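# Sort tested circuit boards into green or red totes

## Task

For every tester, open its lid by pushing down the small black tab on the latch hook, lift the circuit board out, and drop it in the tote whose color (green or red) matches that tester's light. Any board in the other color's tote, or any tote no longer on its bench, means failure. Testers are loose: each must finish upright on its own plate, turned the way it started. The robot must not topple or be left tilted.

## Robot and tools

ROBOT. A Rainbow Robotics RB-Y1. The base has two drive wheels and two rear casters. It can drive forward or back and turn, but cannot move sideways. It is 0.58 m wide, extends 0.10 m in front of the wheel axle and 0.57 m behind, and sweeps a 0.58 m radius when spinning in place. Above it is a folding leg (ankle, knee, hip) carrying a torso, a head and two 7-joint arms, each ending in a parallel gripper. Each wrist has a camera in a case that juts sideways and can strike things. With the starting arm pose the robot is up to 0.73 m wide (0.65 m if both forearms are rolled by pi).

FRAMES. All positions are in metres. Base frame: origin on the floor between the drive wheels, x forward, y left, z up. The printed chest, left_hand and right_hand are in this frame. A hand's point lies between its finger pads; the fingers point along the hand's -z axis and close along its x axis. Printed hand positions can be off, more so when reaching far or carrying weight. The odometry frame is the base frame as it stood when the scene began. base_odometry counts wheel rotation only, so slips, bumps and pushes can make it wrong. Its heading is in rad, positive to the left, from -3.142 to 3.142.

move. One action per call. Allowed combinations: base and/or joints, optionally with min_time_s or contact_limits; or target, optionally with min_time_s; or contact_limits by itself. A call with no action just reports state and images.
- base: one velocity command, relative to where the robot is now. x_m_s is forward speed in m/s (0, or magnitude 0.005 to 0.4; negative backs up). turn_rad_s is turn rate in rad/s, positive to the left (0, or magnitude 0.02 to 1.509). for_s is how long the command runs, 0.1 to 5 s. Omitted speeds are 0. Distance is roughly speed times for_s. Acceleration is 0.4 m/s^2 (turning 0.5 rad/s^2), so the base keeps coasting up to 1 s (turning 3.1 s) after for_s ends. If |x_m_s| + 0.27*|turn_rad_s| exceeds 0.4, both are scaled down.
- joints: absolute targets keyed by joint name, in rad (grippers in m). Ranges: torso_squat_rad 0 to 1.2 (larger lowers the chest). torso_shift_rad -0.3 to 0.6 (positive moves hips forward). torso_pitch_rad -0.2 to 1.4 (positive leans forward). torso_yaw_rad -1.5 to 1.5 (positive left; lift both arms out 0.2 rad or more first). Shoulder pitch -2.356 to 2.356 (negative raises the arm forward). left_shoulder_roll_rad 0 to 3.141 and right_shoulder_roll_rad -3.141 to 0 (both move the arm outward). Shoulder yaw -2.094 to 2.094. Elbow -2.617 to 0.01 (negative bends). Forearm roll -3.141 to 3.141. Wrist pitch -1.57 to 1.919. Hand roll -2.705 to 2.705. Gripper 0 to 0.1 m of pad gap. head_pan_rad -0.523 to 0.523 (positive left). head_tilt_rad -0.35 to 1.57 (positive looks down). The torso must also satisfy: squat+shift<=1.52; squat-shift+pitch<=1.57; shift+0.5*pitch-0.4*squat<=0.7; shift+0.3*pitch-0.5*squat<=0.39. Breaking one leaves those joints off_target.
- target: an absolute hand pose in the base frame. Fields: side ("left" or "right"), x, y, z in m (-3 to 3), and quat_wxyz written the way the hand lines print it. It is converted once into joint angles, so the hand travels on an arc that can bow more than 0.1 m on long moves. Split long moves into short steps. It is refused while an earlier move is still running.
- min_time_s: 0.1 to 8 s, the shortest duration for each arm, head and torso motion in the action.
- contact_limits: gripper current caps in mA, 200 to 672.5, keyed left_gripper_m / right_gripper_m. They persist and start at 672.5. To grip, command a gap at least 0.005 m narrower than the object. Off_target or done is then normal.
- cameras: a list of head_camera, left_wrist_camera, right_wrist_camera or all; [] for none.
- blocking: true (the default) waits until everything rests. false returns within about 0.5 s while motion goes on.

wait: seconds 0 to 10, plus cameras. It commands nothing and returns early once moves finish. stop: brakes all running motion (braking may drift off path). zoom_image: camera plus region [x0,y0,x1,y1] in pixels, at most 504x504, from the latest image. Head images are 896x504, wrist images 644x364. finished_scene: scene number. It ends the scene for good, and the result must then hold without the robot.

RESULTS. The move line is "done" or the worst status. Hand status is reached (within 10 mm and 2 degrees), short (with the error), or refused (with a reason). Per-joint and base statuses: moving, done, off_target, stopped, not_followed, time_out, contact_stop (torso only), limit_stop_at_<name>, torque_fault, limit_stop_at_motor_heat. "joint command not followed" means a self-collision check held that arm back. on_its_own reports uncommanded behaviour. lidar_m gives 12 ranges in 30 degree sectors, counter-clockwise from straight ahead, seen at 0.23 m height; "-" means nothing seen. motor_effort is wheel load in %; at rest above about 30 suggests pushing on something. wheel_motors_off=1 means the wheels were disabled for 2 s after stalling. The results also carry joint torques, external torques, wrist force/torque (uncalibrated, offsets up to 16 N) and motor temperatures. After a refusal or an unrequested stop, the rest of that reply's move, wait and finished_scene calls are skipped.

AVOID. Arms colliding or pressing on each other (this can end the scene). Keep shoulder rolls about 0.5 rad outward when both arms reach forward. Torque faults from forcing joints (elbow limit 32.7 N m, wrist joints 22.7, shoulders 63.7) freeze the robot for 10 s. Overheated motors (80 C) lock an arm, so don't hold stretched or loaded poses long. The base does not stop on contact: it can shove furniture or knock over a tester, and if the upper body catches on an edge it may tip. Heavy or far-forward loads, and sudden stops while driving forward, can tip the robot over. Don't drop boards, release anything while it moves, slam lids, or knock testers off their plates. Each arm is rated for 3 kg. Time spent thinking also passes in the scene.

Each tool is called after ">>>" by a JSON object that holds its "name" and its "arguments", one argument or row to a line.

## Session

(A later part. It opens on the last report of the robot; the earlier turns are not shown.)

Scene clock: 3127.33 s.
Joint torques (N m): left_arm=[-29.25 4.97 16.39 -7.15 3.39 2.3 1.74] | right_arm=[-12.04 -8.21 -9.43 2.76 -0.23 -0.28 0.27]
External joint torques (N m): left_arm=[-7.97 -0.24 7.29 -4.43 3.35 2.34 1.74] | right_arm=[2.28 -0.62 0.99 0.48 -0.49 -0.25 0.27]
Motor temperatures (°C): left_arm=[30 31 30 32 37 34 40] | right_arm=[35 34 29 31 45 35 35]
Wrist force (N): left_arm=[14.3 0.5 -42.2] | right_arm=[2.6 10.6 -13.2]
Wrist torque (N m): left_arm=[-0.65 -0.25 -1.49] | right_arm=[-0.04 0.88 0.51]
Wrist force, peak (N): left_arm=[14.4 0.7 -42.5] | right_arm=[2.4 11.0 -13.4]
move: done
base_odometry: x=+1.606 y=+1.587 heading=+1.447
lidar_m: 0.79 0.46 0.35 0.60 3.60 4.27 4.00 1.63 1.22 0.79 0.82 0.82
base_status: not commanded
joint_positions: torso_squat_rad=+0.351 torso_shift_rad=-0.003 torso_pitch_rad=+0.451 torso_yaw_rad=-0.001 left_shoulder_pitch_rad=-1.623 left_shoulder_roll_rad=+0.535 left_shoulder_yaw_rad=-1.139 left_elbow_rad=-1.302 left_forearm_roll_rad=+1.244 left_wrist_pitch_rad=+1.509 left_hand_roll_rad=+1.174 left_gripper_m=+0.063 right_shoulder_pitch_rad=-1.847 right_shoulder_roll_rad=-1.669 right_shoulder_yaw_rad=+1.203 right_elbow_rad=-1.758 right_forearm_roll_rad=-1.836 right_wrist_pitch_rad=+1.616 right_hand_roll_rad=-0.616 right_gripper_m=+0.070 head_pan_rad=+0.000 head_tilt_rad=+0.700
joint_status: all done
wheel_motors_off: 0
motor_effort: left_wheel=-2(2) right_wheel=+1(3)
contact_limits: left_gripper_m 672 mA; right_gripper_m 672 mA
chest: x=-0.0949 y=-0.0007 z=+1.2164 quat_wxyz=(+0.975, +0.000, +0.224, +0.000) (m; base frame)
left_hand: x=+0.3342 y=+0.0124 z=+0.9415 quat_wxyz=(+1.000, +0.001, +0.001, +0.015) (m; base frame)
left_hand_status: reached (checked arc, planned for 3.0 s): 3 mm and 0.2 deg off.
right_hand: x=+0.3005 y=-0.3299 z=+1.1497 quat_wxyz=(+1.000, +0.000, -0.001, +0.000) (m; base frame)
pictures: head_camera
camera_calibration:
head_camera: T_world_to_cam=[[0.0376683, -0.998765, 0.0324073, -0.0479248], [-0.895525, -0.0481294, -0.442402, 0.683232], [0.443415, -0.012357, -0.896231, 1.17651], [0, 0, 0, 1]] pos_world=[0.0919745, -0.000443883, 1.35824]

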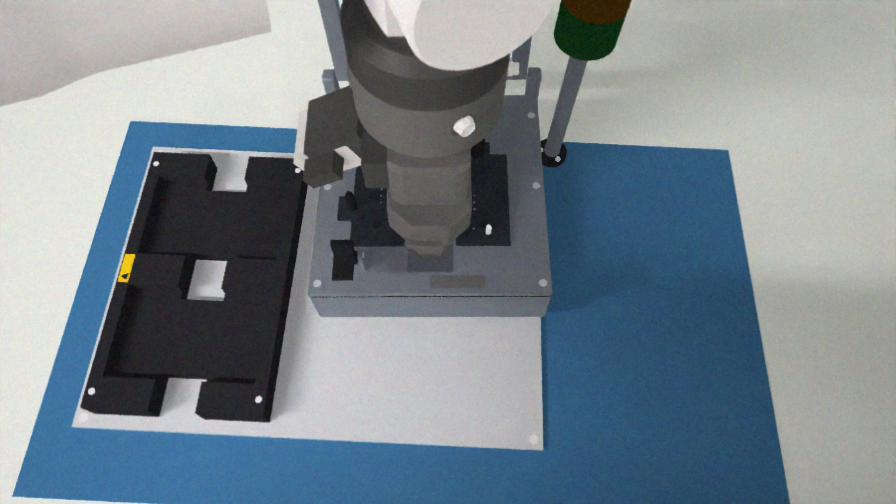

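>>> {"name": "move", "arguments": {
  "target": {"side":"left","x":0.31,"y":0.019,"z":0.947,"quat_wxyz":[1,0,0,0.01]},
  "min_time_s": 5,
  "cameras": ["head_camera"]
}}

Scene clock: 3136.90 s.
Joint torques (N m): left_arm=[-27.77 7.71 15.2 -5.25 -0.68 0 0.44] | right_arm=[-12.53 -7.3 -9.45 2.46 -0.08 -0.15 0.3]
External joint torques (N m): left_arm=[-7.51 2.67 5.63 -2.46 -0.73 0.04 0.44] | right_arm=[1.79 0.29 0.97 0.17 -0.34 -0.13 0.3]
Motor temperatures (°C): left_arm=[30 31 30 32 38 34 40] | right_arm=[35 34 29 31 45 35 35]
Wrist force (N): left_arm=[-1.3 0.7 -36.0] | right_arm=[2.1 10.5 -12.9]
Wrist torque (N m): left_arm=[-0.08 0.39 -0.21] | right_arm=[-0.02 0.83 0.51]
Wrist force, peak (N): left_arm=[41.4 -5.8 -37.3] | right_arm=[3.0 11.2 -13.3]
move: done
base_odometry: x=+1.606 y=+1.587 heading=+1.447
lidar_m: 0.79 0.46 0.35 0.61 3.61 4.26 3.99 1.64 1.23 0.79 0.81 0.82
base_status: not commanded
joint_positions: torso_squat_rad=+0.351 torso_shift_rad=-0.003 torso_pitch_rad=+0.451 torso_yaw_rad=-0.001 left_shoulder_pitch_rad=-1.590 left_shoulder_roll_rad=+0.600 left_shoulder_yaw_rad=-1.142 left_elbow_rad=-1.478 left_forearm_roll_rad=+1.240 left_wrist_pitch_rad=+1.532 left_hand_roll_rad=+1.265 left_gripper_m=+0.063 right_shoulder_pitch_rad=-1.847 right_shoulder_roll_rad=-1.669 right_shoulder_yaw_rad=+1.203 right_elbow_rad=-1.758 right_forearm_roll_rad=-1.836 right_wrist_pitch_rad=+1.616 right_hand_roll_rad=-0.616 right_gripper_m=+0.070 head_pan_rad=+0.000 head_tilt_rad=+0.700
joint_status: all done
wheel_motors_off: 0
motor_effort: left_wheel=+0(7) right_wheel=+2(6)
contact_limits: left_gripper_m 672 mA; right_gripper_m 672 mA
chest: x=-0.0951 y=-0.0007 z=+1.2164 quat_wxyz=(+0.975, +0.000, +0.223, +0.000) (m; base frame)
left_hand: x=+0.3090 y=+0.0194 z=+0.9459 quat_wxyz=(+1.000, +0.001, +0.002, +0.010) (m; base frame)
left_hand_status: reached (checked arc, planned for 5.0 s): 2 mm and 0.2 deg off.
right_hand: x=+0.3003 y=-0.3300 z=+1.1498 quat_wxyz=(+1.000, +0.000, -0.001, +0.000) (m; base frame)
pictures: head_camera
camera_calibration:
head_camera: T_world_to_cam=[[0.0376838, -0.998764, 0.032405, -0.0479168], [-0.895403, -0.0481457, -0.442647, 0.683371], [0.44366, -0.0123349, -0.89611, 1.1765], [0, 0, 0, 1]] pos_world=[0.0917305, -0.000444229, 1.35832]

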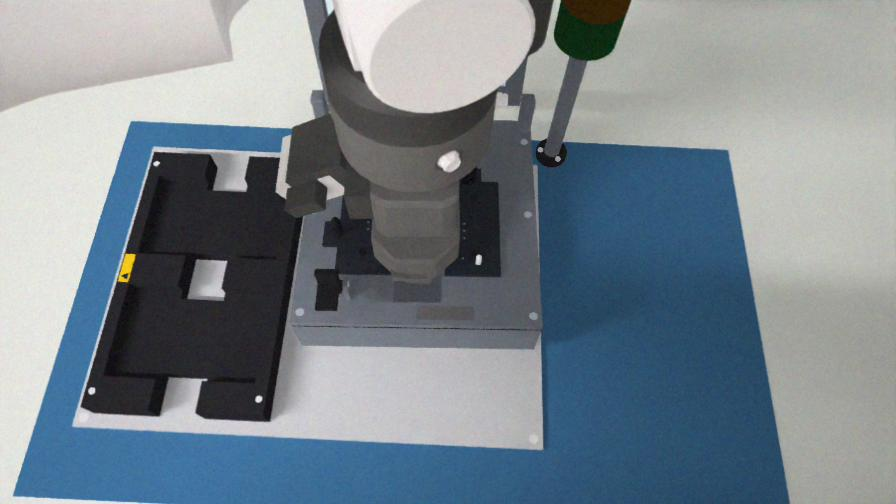

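>>> {"name": "zoom_image", "arguments": {
  "camera": "head_camera",
  "region": [260, 140, 600, 460]
}}

Scaled by 1.482 from the camera's 896x504 image, which has a finer 1280x720 frame.

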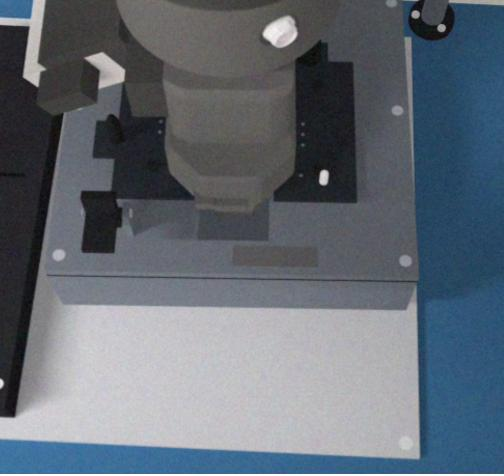

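>>> {"name": "move", "arguments": {
  "target": {"side":"left","x":0.29,"y":0.024,"z":0.947,"quat_wxyz":[1,0,0,0.002]},
  "min_time_s": 4,
  "cameras": []
}}

>>> {"name": "move", "arguments": {
  "target": {"side":"left","x":0.273,"y":0.025,"z":0.944,"quat_wxyz":[1,0,0,-0.002]},
  "min_time_s": 4,
  "cameras": ["head_camera"]
}}

>>> {"name": "zoom_image", "arguments": {
  "camera": "head_camera",
  "region": [260, 140, 600, 460]
}}

Scene clock: 3162.07 s.
Joint torques (N m): left_arm=[-26.75 7.38 15.31 -5.38 -0.57 0.05 0.44] | right_arm=[-12.4 -7.81 -9.4 2.51 -0.14 -0.21 0.35]
External joint torques (N m): left_arm=[-7.24 2.5 5.63 -2.51 -0.63 0.08 0.44] | right_arm=[1.92 -0.22 1.01 0.23 -0.4 -0.18 0.35]
Motor temperatures (°C): left_arm=[31 31 30 32 37 34 40] | right_arm=[35 34 29 31 45 35 35]
Wrist force (N): left_arm=[-1.1 0.9 -36.2] | right_arm=[2.3 10.5 -13.3]
Wrist torque (N m): left_arm=[-0.08 0.39 -0.23] | right_arm=[-0.01 0.87 0.52]
Wrist force, peak (N): left_arm=[-1.8 0.9 -36.5] | right_arm=[2.5 11.1 -13.3]
move: done
base_odometry: x=+1.606 y=+1.587 heading=+1.447
lidar_m: 0.79 0.46 0.36 0.61 3.61 4.26 4.00 1.64 1.24 0.78 0.81 0.83
base_status: not commanded
joint_positions: torso_squat_rad=+0.351 torso_shift_rad=-0.003 torso_pitch_rad=+0.451 torso_yaw_rad=-0.001 left_shoulder_pitch_rad=-1.566 left_shoulder_roll_rad=+0.635 left_shoulder_yaw_rad=-1.150 left_elbow_rad=-1.585 left_forearm_roll_rad=+1.235 left_wrist_pitch_rad=+1.543 left_hand_roll_rad=+1.314 left_gripper_m=+0.063 right_shoulder_pitch_rad=-1.847 right_shoulder_roll_rad=-1.669 right_shoulder_yaw_rad=+1.203 right_elbow_rad=-1.758 right_forearm_roll_rad=-1.836 right_wrist_pitch_rad=+1.616 right_hand_roll_rad=-0.616 right_gripper_m=+0.070 head_pan_rad=+0.000 head_tilt_rad=+0.700
joint_status: all done
wheel_motors_off: 0
motor_effort: left_wheel=+0(2) right_wheel=+2(4)
contact_limits: left_gripper_m 672 mA; right_gripper_m 672 mA
chest: x=-0.0951 y=-0.0007 z=+1.2164 quat_wxyz=(+0.975, +0.000, +0.223, +0.000) (m; base frame)
left_hand: x=+0.2895 y=+0.0244 z=+0.9452 quat_wxyz=(+1.000, +0.002, +0.004, +0.001) (m; base frame)
left_hand_status: reached (checked arc, planned for 4.0 s): 2 mm and 0.5 deg off.
right_hand: x=+0.3003 y=-0.3300 z=+1.1498 quat_wxyz=(+1.000, +0.000, -0.001, +0.000) (m; base frame)
pictures: none
No camera images: "cameras" was empty.

Scene clock: 3166.40 s.
Joint torques (N m): left_arm=[-24.68 7.34 14.66 -5.08 -0.47 0.37 0.55] | right_arm=[-12.31 -7.78 -9.76 2.55 0 -0.19 0.36]
External joint torques (N m): left_arm=[-5.84 2.68 4.95 -2.08 -0.53 0.4 0.55] | right_arm=[2.01 -0.19 0.66 0.27 -0.26 -0.16 0.36]
Motor temperatures (°C): left_arm=[31 31 30 32 37 34 40] | right_arm=[35 34 29 31 45 35 35]
Wrist force (N): left_arm=[-1.2 -0.1 -34.0] | right_arm=[2.4 10.6 -13.1]
Wrist torque (N m): left_arm=[-0.04 0.20 -0.33] | right_arm=[-0.03 0.87 0.52]
Wrist force, peak (N): left_arm=[-1.3 0.9 -36.3] | right_arm=[2.1 10.9 -13.6]
move: done
base_odometry: x=+1.606 y=+1.587 heading=+1.447
lidar_m: 0.79 0.46 0.36 0.60 3.61 4.27 4.00 1.64 1.23 0.78 0.81 0.82
base_status: not commanded
joint_positions: torso_squat_rad=+0.351 torso_shift_rad=-0.003 torso_pitch_rad=+0.451 torso_yaw_rad=-0.001 left_shoulder_pitch_rad=-1.544 left_shoulder_roll_rad=+0.654 left_shoulder_yaw_rad=-1.160 left_elbow_rad=-1.670 left_forearm_roll_rad=+1.220 left_wrist_pitch_rad=+1.546 left_hand_roll_rad=+1.368 left_gripper_m=+0.063 right_shoulder_pitch_rad=-1.847 right_shoulder_roll_rad=-1.669 right_shoulder_yaw_rad=+1.203 right_elbow_rad=-1.758 right_forearm_roll_rad=-1.836 right_wrist_pitch_rad=+1.616 right_hand_roll_rad=-0.616 right_gripper_m=+0.070 head_pan_rad=+0.000 head_tilt_rad=+0.700
joint_status: all done
wheel_motors_off: 0
motor_effort: left_wheel=+0(2) right_wheel=+2(4)
contact_limits: left_gripper_m 672 mA; right_gripper_m 672 mA
chest: x=-0.0951 y=-0.0007 z=+1.2164 quat_wxyz=(+0.975, +0.000, +0.223, +0.000) (m; base frame)
left_hand: x=+0.2724 y=+0.0252 z=+0.9429 quat_wxyz=(+1.000, +0.001, +0.003, -0.003) (m; base frame)
left_hand_status: reached (checked arc, planned for 4.0 s): 1 mm and 0.4 deg off.
right_hand: x=+0.3003 y=-0.3300 z=+1.1498 quat_wxyz=(+1.000, +0.000, -0.001, +0.000) (m; base frame)
pictures: head_camera
camera_calibration:
head_camera: T_world_to_cam=[[0.0376839, -0.998764, 0.032405, -0.0479168], [-0.895403, -0.0481457, -0.442647, 0.68337], [0.44366, -0.0123349, -0.89611, 1.1765], [0, 0, 0, 1]] pos_world=[0.0917306, -0.000444146, 1.35832]

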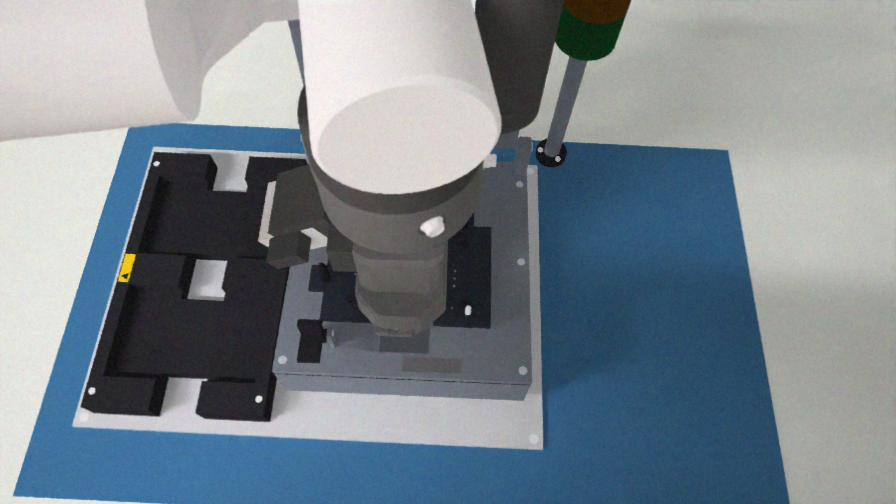

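Scaled by 1.482 from the camera's 896x504 image, which has a finer 1280x720 frame.

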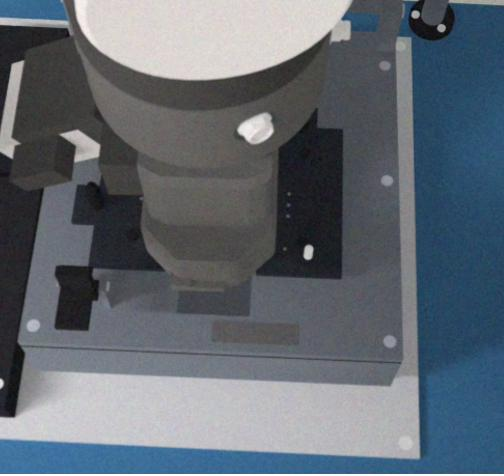

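>>> {"name": "move", "arguments": {
  "target": {"side":"left","x":0.272,"y":0.0215,"z":0.942,"quat_wxyz":[1,0,0,-0.004]},
  "min_time_s": 3,
  "cameras": []
}}

>>> {"name": "move", "arguments": {
  "target": {"side":"left","x":0.272,"y":0.0215,"z":0.935,"quat_wxyz":[1,0,0,-0.004]},
  "min_time_s": 3,
  "cameras": ["head_camera"]
}}

>>> {"name": "zoom_image", "arguments": {
  "camera": "head_camera",
  "region": [260, 140, 600, 460]
}}

Scene clock: 3181.63 s.
Joint torques (N m): left_arm=[-24.42 0.06 13.35 -4.04 0.31 -2.13 -0.12] | right_arm=[-12.23 -7.69 -9.38 2.45 -0.08 -0.21 0.35]
External joint torques (N m): left_arm=[-5.6 -4.52 3.65 -1.01 0.26 -2.09 -0.12] | right_arm=[2.09 -0.1 1.04 0.16 -0.34 -0.18 0.35]
Motor temperatures (°C): left_arm=[31 31 30 32 37 34 40] | right_arm=[35 34 29 31 45 35 35]
Wrist force (N): left_arm=[-3.0 7.3 -23.7] | right_arm=[2.6 10.2 -12.8]
Wrist torque (N m): left_arm=[0.18 -0.73 0.36] | right_arm=[0.04 0.90 0.52]
Wrist force, peak (N): left_arm=[-1.3 -0.3 -34.2] | right_arm=[2.6 11.0 -13.4]
move: done
base_odometry: x=+1.606 y=+1.587 heading=+1.447
lidar_m: 0.79 0.46 0.35 0.61 3.60 4.27 4.00 1.64 1.23 0.78 0.81 0.82
base_status: not commanded
joint_positions: torso_squat_rad=+0.351 torso_shift_rad=-0.003 torso_pitch_rad=+0.450 torso_yaw_rad=-0.001 left_shoulder_pitch_rad=-1.544 left_shoulder_roll_rad=+0.645 left_shoulder_yaw_rad=-1.165 left_elbow_rad=-1.669 left_forearm_roll_rad=+1.211 left_wrist_pitch_rad=+1.543 left_hand_roll_rad=+1.374 left_gripper_m=+0.063 right_shoulder_pitch_rad=-1.847 right_shoulder_roll_rad=-1.669 right_shoulder_yaw_rad=+1.203 right_elbow_rad=-1.758 right_forearm_roll_rad=-1.836 right_wrist_pitch_rad=+1.616 right_hand_roll_rad=-0.616 right_gripper_m=+0.070 head_pan_rad=+0.000 head_tilt_rad=+0.700
joint_status: all done
wheel_motors_off: 0
motor_effort: left_wheel=+0(2) right_wheel=+2(4)
contact_limits: left_gripper_m 672 mA; right_gripper_m 672 mA
chest: x=-0.0953 y=-0.0007 z=+1.2164 quat_wxyz=(+0.975, +0.000, +0.223, +0.000) (m; base frame)
left_hand: x=+0.2717 y=+0.0226 z=+0.9414 quat_wxyz=(+1.000, +0.001, +0.001, -0.003) (m; base frame)
left_hand_status: reached (checked arc, planned for 3.0 s): 1 mm and 0.2 deg off.
right_hand: x=+0.3002 y=-0.3299 z=+1.1499 quat_wxyz=(+1.000, +0.000, -0.001, +0.000) (m; base frame)
pictures: none
No camera images: "cameras" was empty.

Scene clock: 3184.97 s.
Joint torques (N m): left_arm=[-16.53 2.5 9.01 1.28 -1.62 -3.49 -0.54] | right_arm=[-12.22 -7.58 -9.3 2.56 -0.03 -0.21 0.3]
External joint torques (N m): left_arm=[2.28 -2.02 -0.64 4.37 -1.67 -3.44 -0.54] | right_arm=[2.11 -0.01 1.12 0.27 -0.29 -0.18 0.3]
Motor temperatures (°C): left_arm=[31 31 30 32 37 34 40] | right_arm=[35 34 29 31 45 35 35]
Wrist force (N): left_arm=[-19.1 10.9 3.9] | right_arm=[2.1 10.2 -13.4]
Wrist torque (N m): left_arm=[0.20 -2.09 0.08] | right_arm=[0.02 0.84 0.53]
Wrist force, peak (N): left_arm=[-3.0 7.5 -23.7] | right_arm=[1.9 11.0 -13.5]
move: done
base_odometry: x=+1.606 y=+1.587 heading=+1.447
lidar_m: 0.79 0.46 0.35 0.59 3.60 4.26 4.00 1.64 1.23 0.78 0.81 0.82
base_status: not commanded
joint_positions: torso_squat_rad=+0.351 torso_shift_rad=-0.004 torso_pitch_rad=+0.449 torso_yaw_rad=+0.000 left_shoulder_pitch_rad=-1.536 left_shoulder_roll_rad=+0.639 left_shoulder_yaw_rad=-1.172 left_elbow_rad=-1.658 left_forearm_roll_rad=+1.200 left_wrist_pitch_rad=+1.530 left_hand_roll_rad=+1.368 left_gripper_m=+0.063 right_shoulder_pitch_rad=-1.847 right_shoulder_roll_rad=-1.669 right_shoulder_yaw_rad=+1.203 right_elbow_rad=-1.758 right_forearm_roll_rad=-1.836 right_wrist_pitch_rad=+1.616 right_hand_roll_rad=-0.616 right_gripper_m=+0.070 head_pan_rad=+0.000 head_tilt_rad=+0.700
joint_status: all done
wheel_motors_off: 0
motor_effort: left_wheel=+1(2) right_wheel=+2(4)
contact_limits: left_gripper_m 672 mA; right_gripper_m 672 mA
chest: x=-0.0960 y=-0.0006 z=+1.2166 quat_wxyz=(+0.975, +0.000, +0.223, +0.000) (m; base frame)
left_hand: x=+0.2715 y=+0.0219 z=+0.9360 quat_wxyz=(+1.000, +0.000, -0.001, -0.004) (m; base frame)
left_hand_status: reached (checked arc, planned for 3.0 s): 1 mm and 0.1 deg off.
right_hand: x=+0.2997 y=-0.3298 z=+1.1506 quat_wxyz=(+1.000, -0.001, -0.002, +0.000) (m; base frame)
pictures: head_camera
camera_calibration:
head_camera: T_world_to_cam=[[0.0378634, -0.998754, 0.0325074, -0.0478915], [-0.894723, -0.0483706, -0.443994, 0.684394], [0.445013, -0.012274, -0.89544, 1.17634], [0, 0, 0, 1]] pos_world=[0.0906709, -0.000288819, 1.35876]

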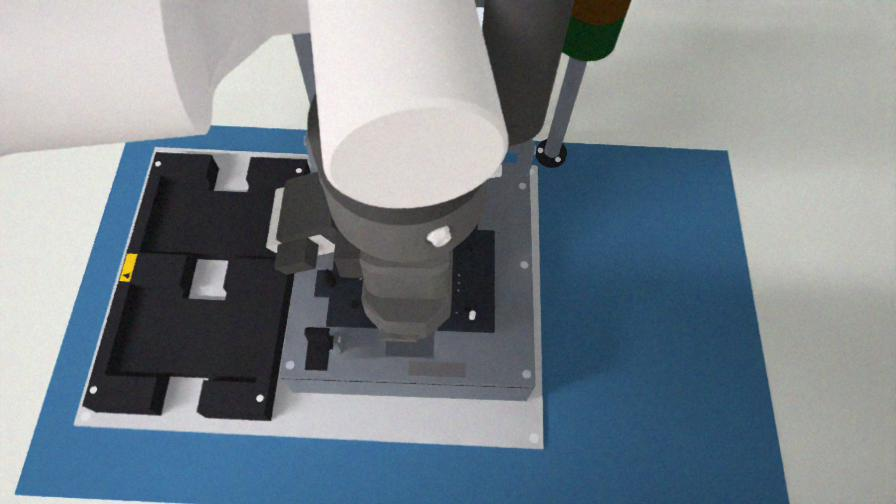

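Scaled by 1.482 from the camera's 896x504 image, which has a finer 1280x720 frame.

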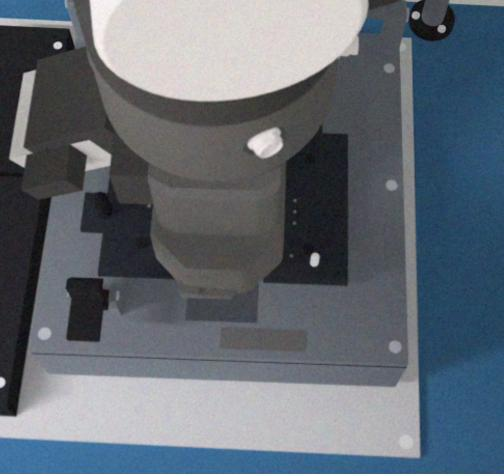

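>>> {"name": "move", "arguments": {
  "target": {"side":"left","x":0.273,"y":0.0215,"z":0.9375,"quat_wxyz":[1,0,0,-0.004]},
  "min_time_s": 1,
  "cameras": []
}}

>>> {"name": "move", "arguments": {
  "joints": {"left_gripper_m":0.09},
  "cameras": []
}}

>>> {"name": "move", "arguments": {
  "target": {"side":"left","x":0.273,"y":0.0215,"z":1.08,"quat_wxyz":[1,0,0,-0.004]},
  "min_time_s": 4,
  "cameras": []
}}

>>> {"name": "move", "arguments": {
  "target": {"side":"left","x":0.28,"y":0.18,"z":1.12,"quat_wxyz":[1,0,0,0]},
  "min_time_s": 3,
  "cameras": ["left_wrist_camera","head_camera"]
}}

>>> {"name": "zoom_image", "arguments": {
  "camera": "head_camera",
  "region": [260, 100, 600, 460]
}}

Scene clock: 3195.30 s.
Joint torques (N m): left_arm=[-21.44 3.75 13.22 0.55 -1.8 -1.87 -0.72] | right_arm=[-12.34 -7.75 -9.5 2.45 -0.16 -0.22 0.29]
External joint torques (N m): left_arm=[-2.57 -0.79 3.56 3.61 -1.85 -1.83 -0.72] | right_arm=[1.98 -0.18 0.91 0.16 -0.42 -0.19 0.29]
Motor temperatures (°C): left_arm=[31 31 30 32 37 34 40] | right_arm=[35 34 29 31 45 35 35]
Wrist force (N): left_arm=[-17.5 6.9 -6.4] | right_arm=[2.2 11.1 -13.2]
Wrist torque (N m): left_arm=[0.13 -1.39 0.22] | right_arm=[-0.10 0.85 0.51]
Wrist force, peak (N): left_arm=[-21.1 9.7 -0.3] | right_arm=[2.4 10.7 -13.5]
move: done
base_odometry: x=+1.606 y=+1.587 heading=+1.447
lidar_m: 0.79 0.46 0.35 0.60 3.60 4.27 4.00 1.63 1.23 0.78 0.82 0.83
base_status: not commanded
joint_positions: torso_squat_rad=+0.351 torso_shift_rad=-0.004 torso_pitch_rad=+0.449 torso_yaw_rad=-0.001 left_shoulder_pitch_rad=-1.539 left_shoulder_roll_rad=+0.638 left_shoulder_yaw_rad=-1.170 left_elbow_rad=-1.652 left_forearm_roll_rad=+1.205 left_wrist_pitch_rad=+1.532 left_hand_roll_rad=+1.363 left_gripper_m=+0.063 right_shoulder_pitch_rad=-1.847 right_shoulder_roll_rad=-1.669 right_shoulder_yaw_rad=+1.203 right_elbow_rad=-1.758 right_forearm_roll_rad=-1.836 right_wrist_pitch_rad=+1.616 right_hand_roll_rad=-0.616 right_gripper_m=+0.070 head_pan_rad=+0.000 head_tilt_rad=+0.700
joint_status: all done
wheel_motors_off: 0
motor_effort: left_wheel=+1(2) right_wheel=+1(3)
contact_limits: left_gripper_m 672 mA; right_gripper_m 672 mA
chest: x=-0.0960 y=-0.0006 z=+1.2165 quat_wxyz=(+0.975, +0.000, +0.223, +0.000) (m; base frame)
left_hand: x=+0.2724 y=+0.0218 z=+0.9370 quat_wxyz=(+1.000, +0.000, +0.001, -0.004) (m; base frame)
left_hand_status: reached (checked arc, planned for 1.0 s): 1 mm and 0.1 deg off.
right_hand: x=+0.2997 y=-0.3298 z=+1.1506 quat_wxyz=(+1.000, -0.001, -0.002, +0.000) (m; base frame)
pictures: none
No camera images: "cameras" was empty.

Scene clock: 3196.10 s.
Joint torques (N m): left_arm=[-18.77 4.14 10.94 -1.82 0.02 -0.39 -0.33] | right_arm=[-12.31 -7.52 -9.27 2.46 -0.14 -0.32 0.3]
External joint torques (N m): left_arm=[0.11 -0.4 1.28 1.25 -0.03 -0.35 -0.33] | right_arm=[2.01 0.06 1.15 0.17 -0.4 -0.29 0.3]
Motor temperatures (°C): left_arm=[31 31 30 32 37 34 40] | right_arm=[35 34 29 31 45 35 35]
Wrist force (N): left_arm=[-1.3 0.9 -10.5] | right_arm=[2.1 10.8 -13.2]
Wrist torque (N m): left_arm=[-0.14 -0.38 -0.23] | right_arm=[-0.06 0.83 0.51]
Wrist force, peak (N): left_arm=[-17.6 7.6 -6.2] | right_arm=[2.2 10.5 -13.6]
move: done
base_odometry: x=+1.606 y=+1.587 heading=+1.447
lidar_m: 0.79 0.47 0.35 0.61 3.61 4.27 4.01 1.64 1.23 0.78 0.81 0.82
base_status: not commanded
joint_positions: torso_squat_rad=+0.351 torso_shift_rad=-0.003 torso_pitch_rad=+0.450 torso_yaw_rad=-0.001 left_shoulder_pitch_rad=-1.540 left_shoulder_roll_rad=+0.638 left_shoulder_yaw_rad=-1.169 left_elbow_rad=-1.652 left_forearm_roll_rad=+1.205 left_wrist_pitch_rad=+1.532 left_hand_roll_rad=+1.363 left_gripper_m=+0.090 right_shoulder_pitch_rad=-1.847 right_shoulder_roll_rad=-1.669 right_shoulder_yaw_rad=+1.203 right_elbow_rad=-1.758 right_forearm_roll_rad=-1.836 right_wrist_pitch_rad=+1.616 right_hand_roll_rad=-0.616 right_gripper_m=+0.070 head_pan_rad=+0.000 head_tilt_rad=+0.700
joint_status: all done
wheel_motors_off: 0
motor_effort: left_wheel=+0(2) right_wheel=+2(4)
contact_limits: left_gripper_m 672 mA; right_gripper_m 672 mA
chest: x=-0.0956 y=-0.0007 z=+1.2165 quat_wxyz=(+0.975, +0.000, +0.223, +0.000) (m; base frame)
left_hand: x=+0.2730 y=+0.0215 z=+0.9371 quat_wxyz=(+1.000, +0.000, +0.000, -0.004) (m; base frame)
right_hand: x=+0.2999 y=-0.3299 z=+1.1503 quat_wxyz=(+1.000, -0.001, -0.001, +0.000) (m; base frame)
pictures: none
No camera images: "cameras" was empty.

Scene clock: 3200.43 s.
Joint torques (N m): left_arm=[-19.27 6.83 11.13 -1.53 0.44 0.26 0.42] | right_arm=[-12.29 -7.71 -9.7 2.54 -0.16 -0.15 0.27]
External joint torques (N m): left_arm=[0.08 1.23 1.08 -0.44 0.39 0.31 0.42] | right_arm=[2.03 -0.13 0.71 0.25 -0.42 -0.13 0.27]
Motor temperatures (°C): left_arm=[31 31 30 32 37 34 40] | right_arm=[35 34 29 31 45 35 35]
Wrist force (N): left_arm=[-1.8 0.7 -10.5] | right_arm=[2.0 10.6 -13.1]
Wrist torque (N m): left_arm=[-0.10 -0.38 -0.23] | right_arm=[-0.01 0.83 0.53]
Wrist force, peak (N): left_arm=[-1.8 1.1 -10.8] | right_arm=[2.3 10.8 -13.6]
move: done
base_odometry: x=+1.606 y=+1.587 heading=+1.447
lidar_m: 0.79 0.46 0.35 0.61 3.60 4.26 4.00 1.64 1.24 0.78 0.81 0.83
base_status: not commanded
joint_positions: torso_squat_rad=+0.351 torso_shift_rad=-0.003 torso_pitch_rad=+0.450 torso_yaw_rad=-0.001 left_shoulder_pitch_rad=-1.768 left_shoulder_roll_rad=+0.718 left_shoulder_yaw_rad=-0.981 left_elbow_rad=-1.752 left_forearm_roll_rad=+1.473 left_wrist_pitch_rad=+1.784 left_hand_roll_rad=+1.437 left_gripper_m=+0.090 right_shoulder_pitch_rad=-1.847 right_shoulder_roll_rad=-1.669 right_shoulder_yaw_rad=+1.203 right_elbow_rad=-1.758 right_forearm_roll_rad=-1.836 right_wrist_pitch_rad=+1.616 right_hand_roll_rad=-0.616 right_gripper_m=+0.070 head_pan_rad=+0.000 head_tilt_rad=+0.700
joint_status: all done
wheel_motors_off: 0
motor_effort: left_wheel=+0(2) right_wheel=+3(4)
contact_limits: left_gripper_m 672 mA; right_gripper_m 672 mA
chest: x=-0.0956 y=-0.0007 z=+1.2165 quat_wxyz=(+0.975, +0.000, +0.223, +0.000) (m; base frame)
left_hand: x=+0.2730 y=+0.0211 z=+1.0790 quat_wxyz=(+1.000, +0.000, +0.000, -0.005) (m; base frame)
left_hand_status: reached (checked arc, planned for 4.0 s): 1 mm and 0.1 deg off.
right_hand: x=+0.2999 y=-0.3299 z=+1.1503 quat_wxyz=(+1.000, -0.001, -0.001, +0.000) (m; base frame)
pictures: none
No camera images: "cameras" was empty.

Scene clock: 3203.77 s.
Joint torques (N m): left_arm=[-14.29 8.76 11.01 -0.33 0.35 0.26 -0.22] | right_arm=[-12.4 -7.84 -9.56 2.51 -0.02 -0.21 0.29]
External joint torques (N m): left_arm=[1.98 0.86 1.21 -0.7 0.31 0.3 -0.22] | right_arm=[1.92 -0.26 0.85 0.22 -0.28 -0.18 0.29]
Motor temperatures (°C): left_arm=[30 31 30 32 37 34 40] | right_arm=[35 34 29 31 45 35 35]
Wrist force (N): left_arm=[-1.7 0.8 -10.4] | right_arm=[2.1 10.4 -13.3]
Wrist torque (N m): left_arm=[-0.13 -0.41 -0.22] | right_arm=[-0.01 0.83 0.52]
Wrist force, peak (N): left_arm=[-1.6 0.8 -11.0] | right_arm=[2.3 10.7 -13.5]
move: done
base_odometry: x=+1.606 y=+1.587 heading=+1.447
lidar_m: 0.78 0.46 0.35 0.61 3.60 4.25 4.00 1.63 1.22 0.79 0.80 0.82
base_status: not commanded
joint_positions: torso_squat_rad=+0.351 torso_shift_rad=-0.003 torso_pitch_rad=+0.450 torso_yaw_rad=-0.001 left_shoulder_pitch_rad=-1.611 left_shoulder_roll_rad=+1.234 left_shoulder_yaw_rad=-0.807 left_elbow_rad=-1.959 left_forearm_roll_rad=+1.646 left_wrist_pitch_rad=+1.793 left_hand_roll_rad=+1.165 left_gripper_m=+0.090 right_shoulder_pitch_rad=-1.847 right_shoulder_roll_rad=-1.669 right_shoulder_yaw_rad=+1.203 right_elbow_rad=-1.758 right_forearm_roll_rad=-1.836 right_wrist_pitch_rad=+1.616 right_hand_roll_rad=-0.616 right_gripper_m=+0.070 head_pan_rad=+0.000 head_tilt_rad=+0.700
joint_status: all done
wheel_motors_off: 0
motor_effort: left_wheel=-2(2) right_wheel=+1(4)
contact_limits: left_gripper_m 672 mA; right_gripper_m 672 mA
chest: x=-0.0956 y=-0.0007 z=+1.2165 quat_wxyz=(+0.975, +0.000, +0.223, +0.000) (m; base frame)
left_hand: x=+0.2801 y=+0.1799 z=+1.1200 quat_wxyz=(+1.000, +0.000, +0.000, +0.000) (m; base frame)
left_hand_status: reached (checked arc, planned for 3.0 s): 0 mm and 0.0 deg off.
right_hand: x=+0.2999 y=-0.3299 z=+1.1503 quat_wxyz=(+1.000, -0.001, -0.001, +0.000) (m; base frame)
pictures: head_camera, left_wrist_camera
camera_calibration:
head_camera: T_world_to_cam=[[0.0377573, -0.998758, 0.0325035, -0.0479436], [-0.894954, -0.0482676, -0.443541, 0.684097], [0.444559, -0.0123423, -0.895665, 1.17637], [0, 0, 0, 1]] pos_world=[0.0910799, -0.000345314, 1.35862]
left_wrist_camera: T_world_to_cam=[[0.999808, 0.015478, -0.0120307, -0.270648], [0.0193821, -0.872485, 0.488256, -0.361088], [-0.00293941, -0.488395, -0.872618, 1.13506], [0, 0, 0, 1]] pos_world=[0.280931, 0.243505, 1.16352]

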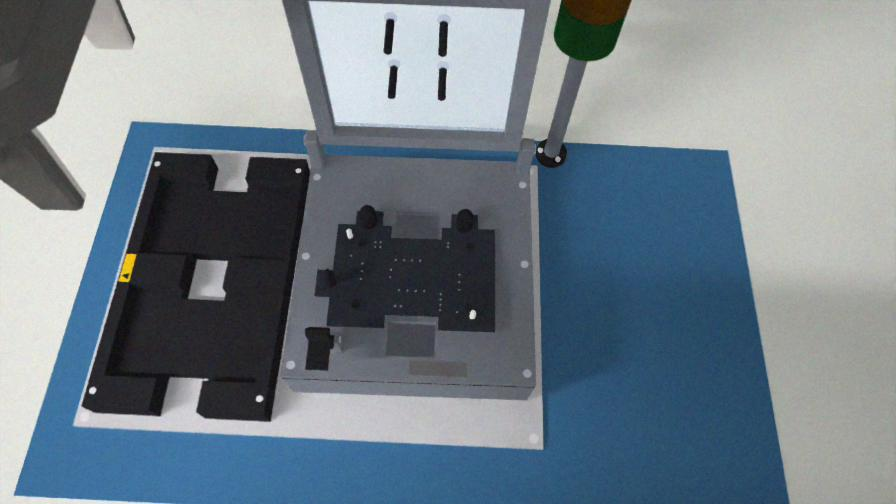

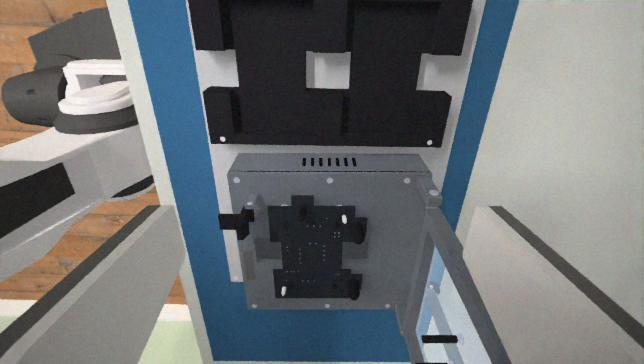

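Scaled by 1.400 from the camera's 896x504 image, which has a finer 1280x720 frame.

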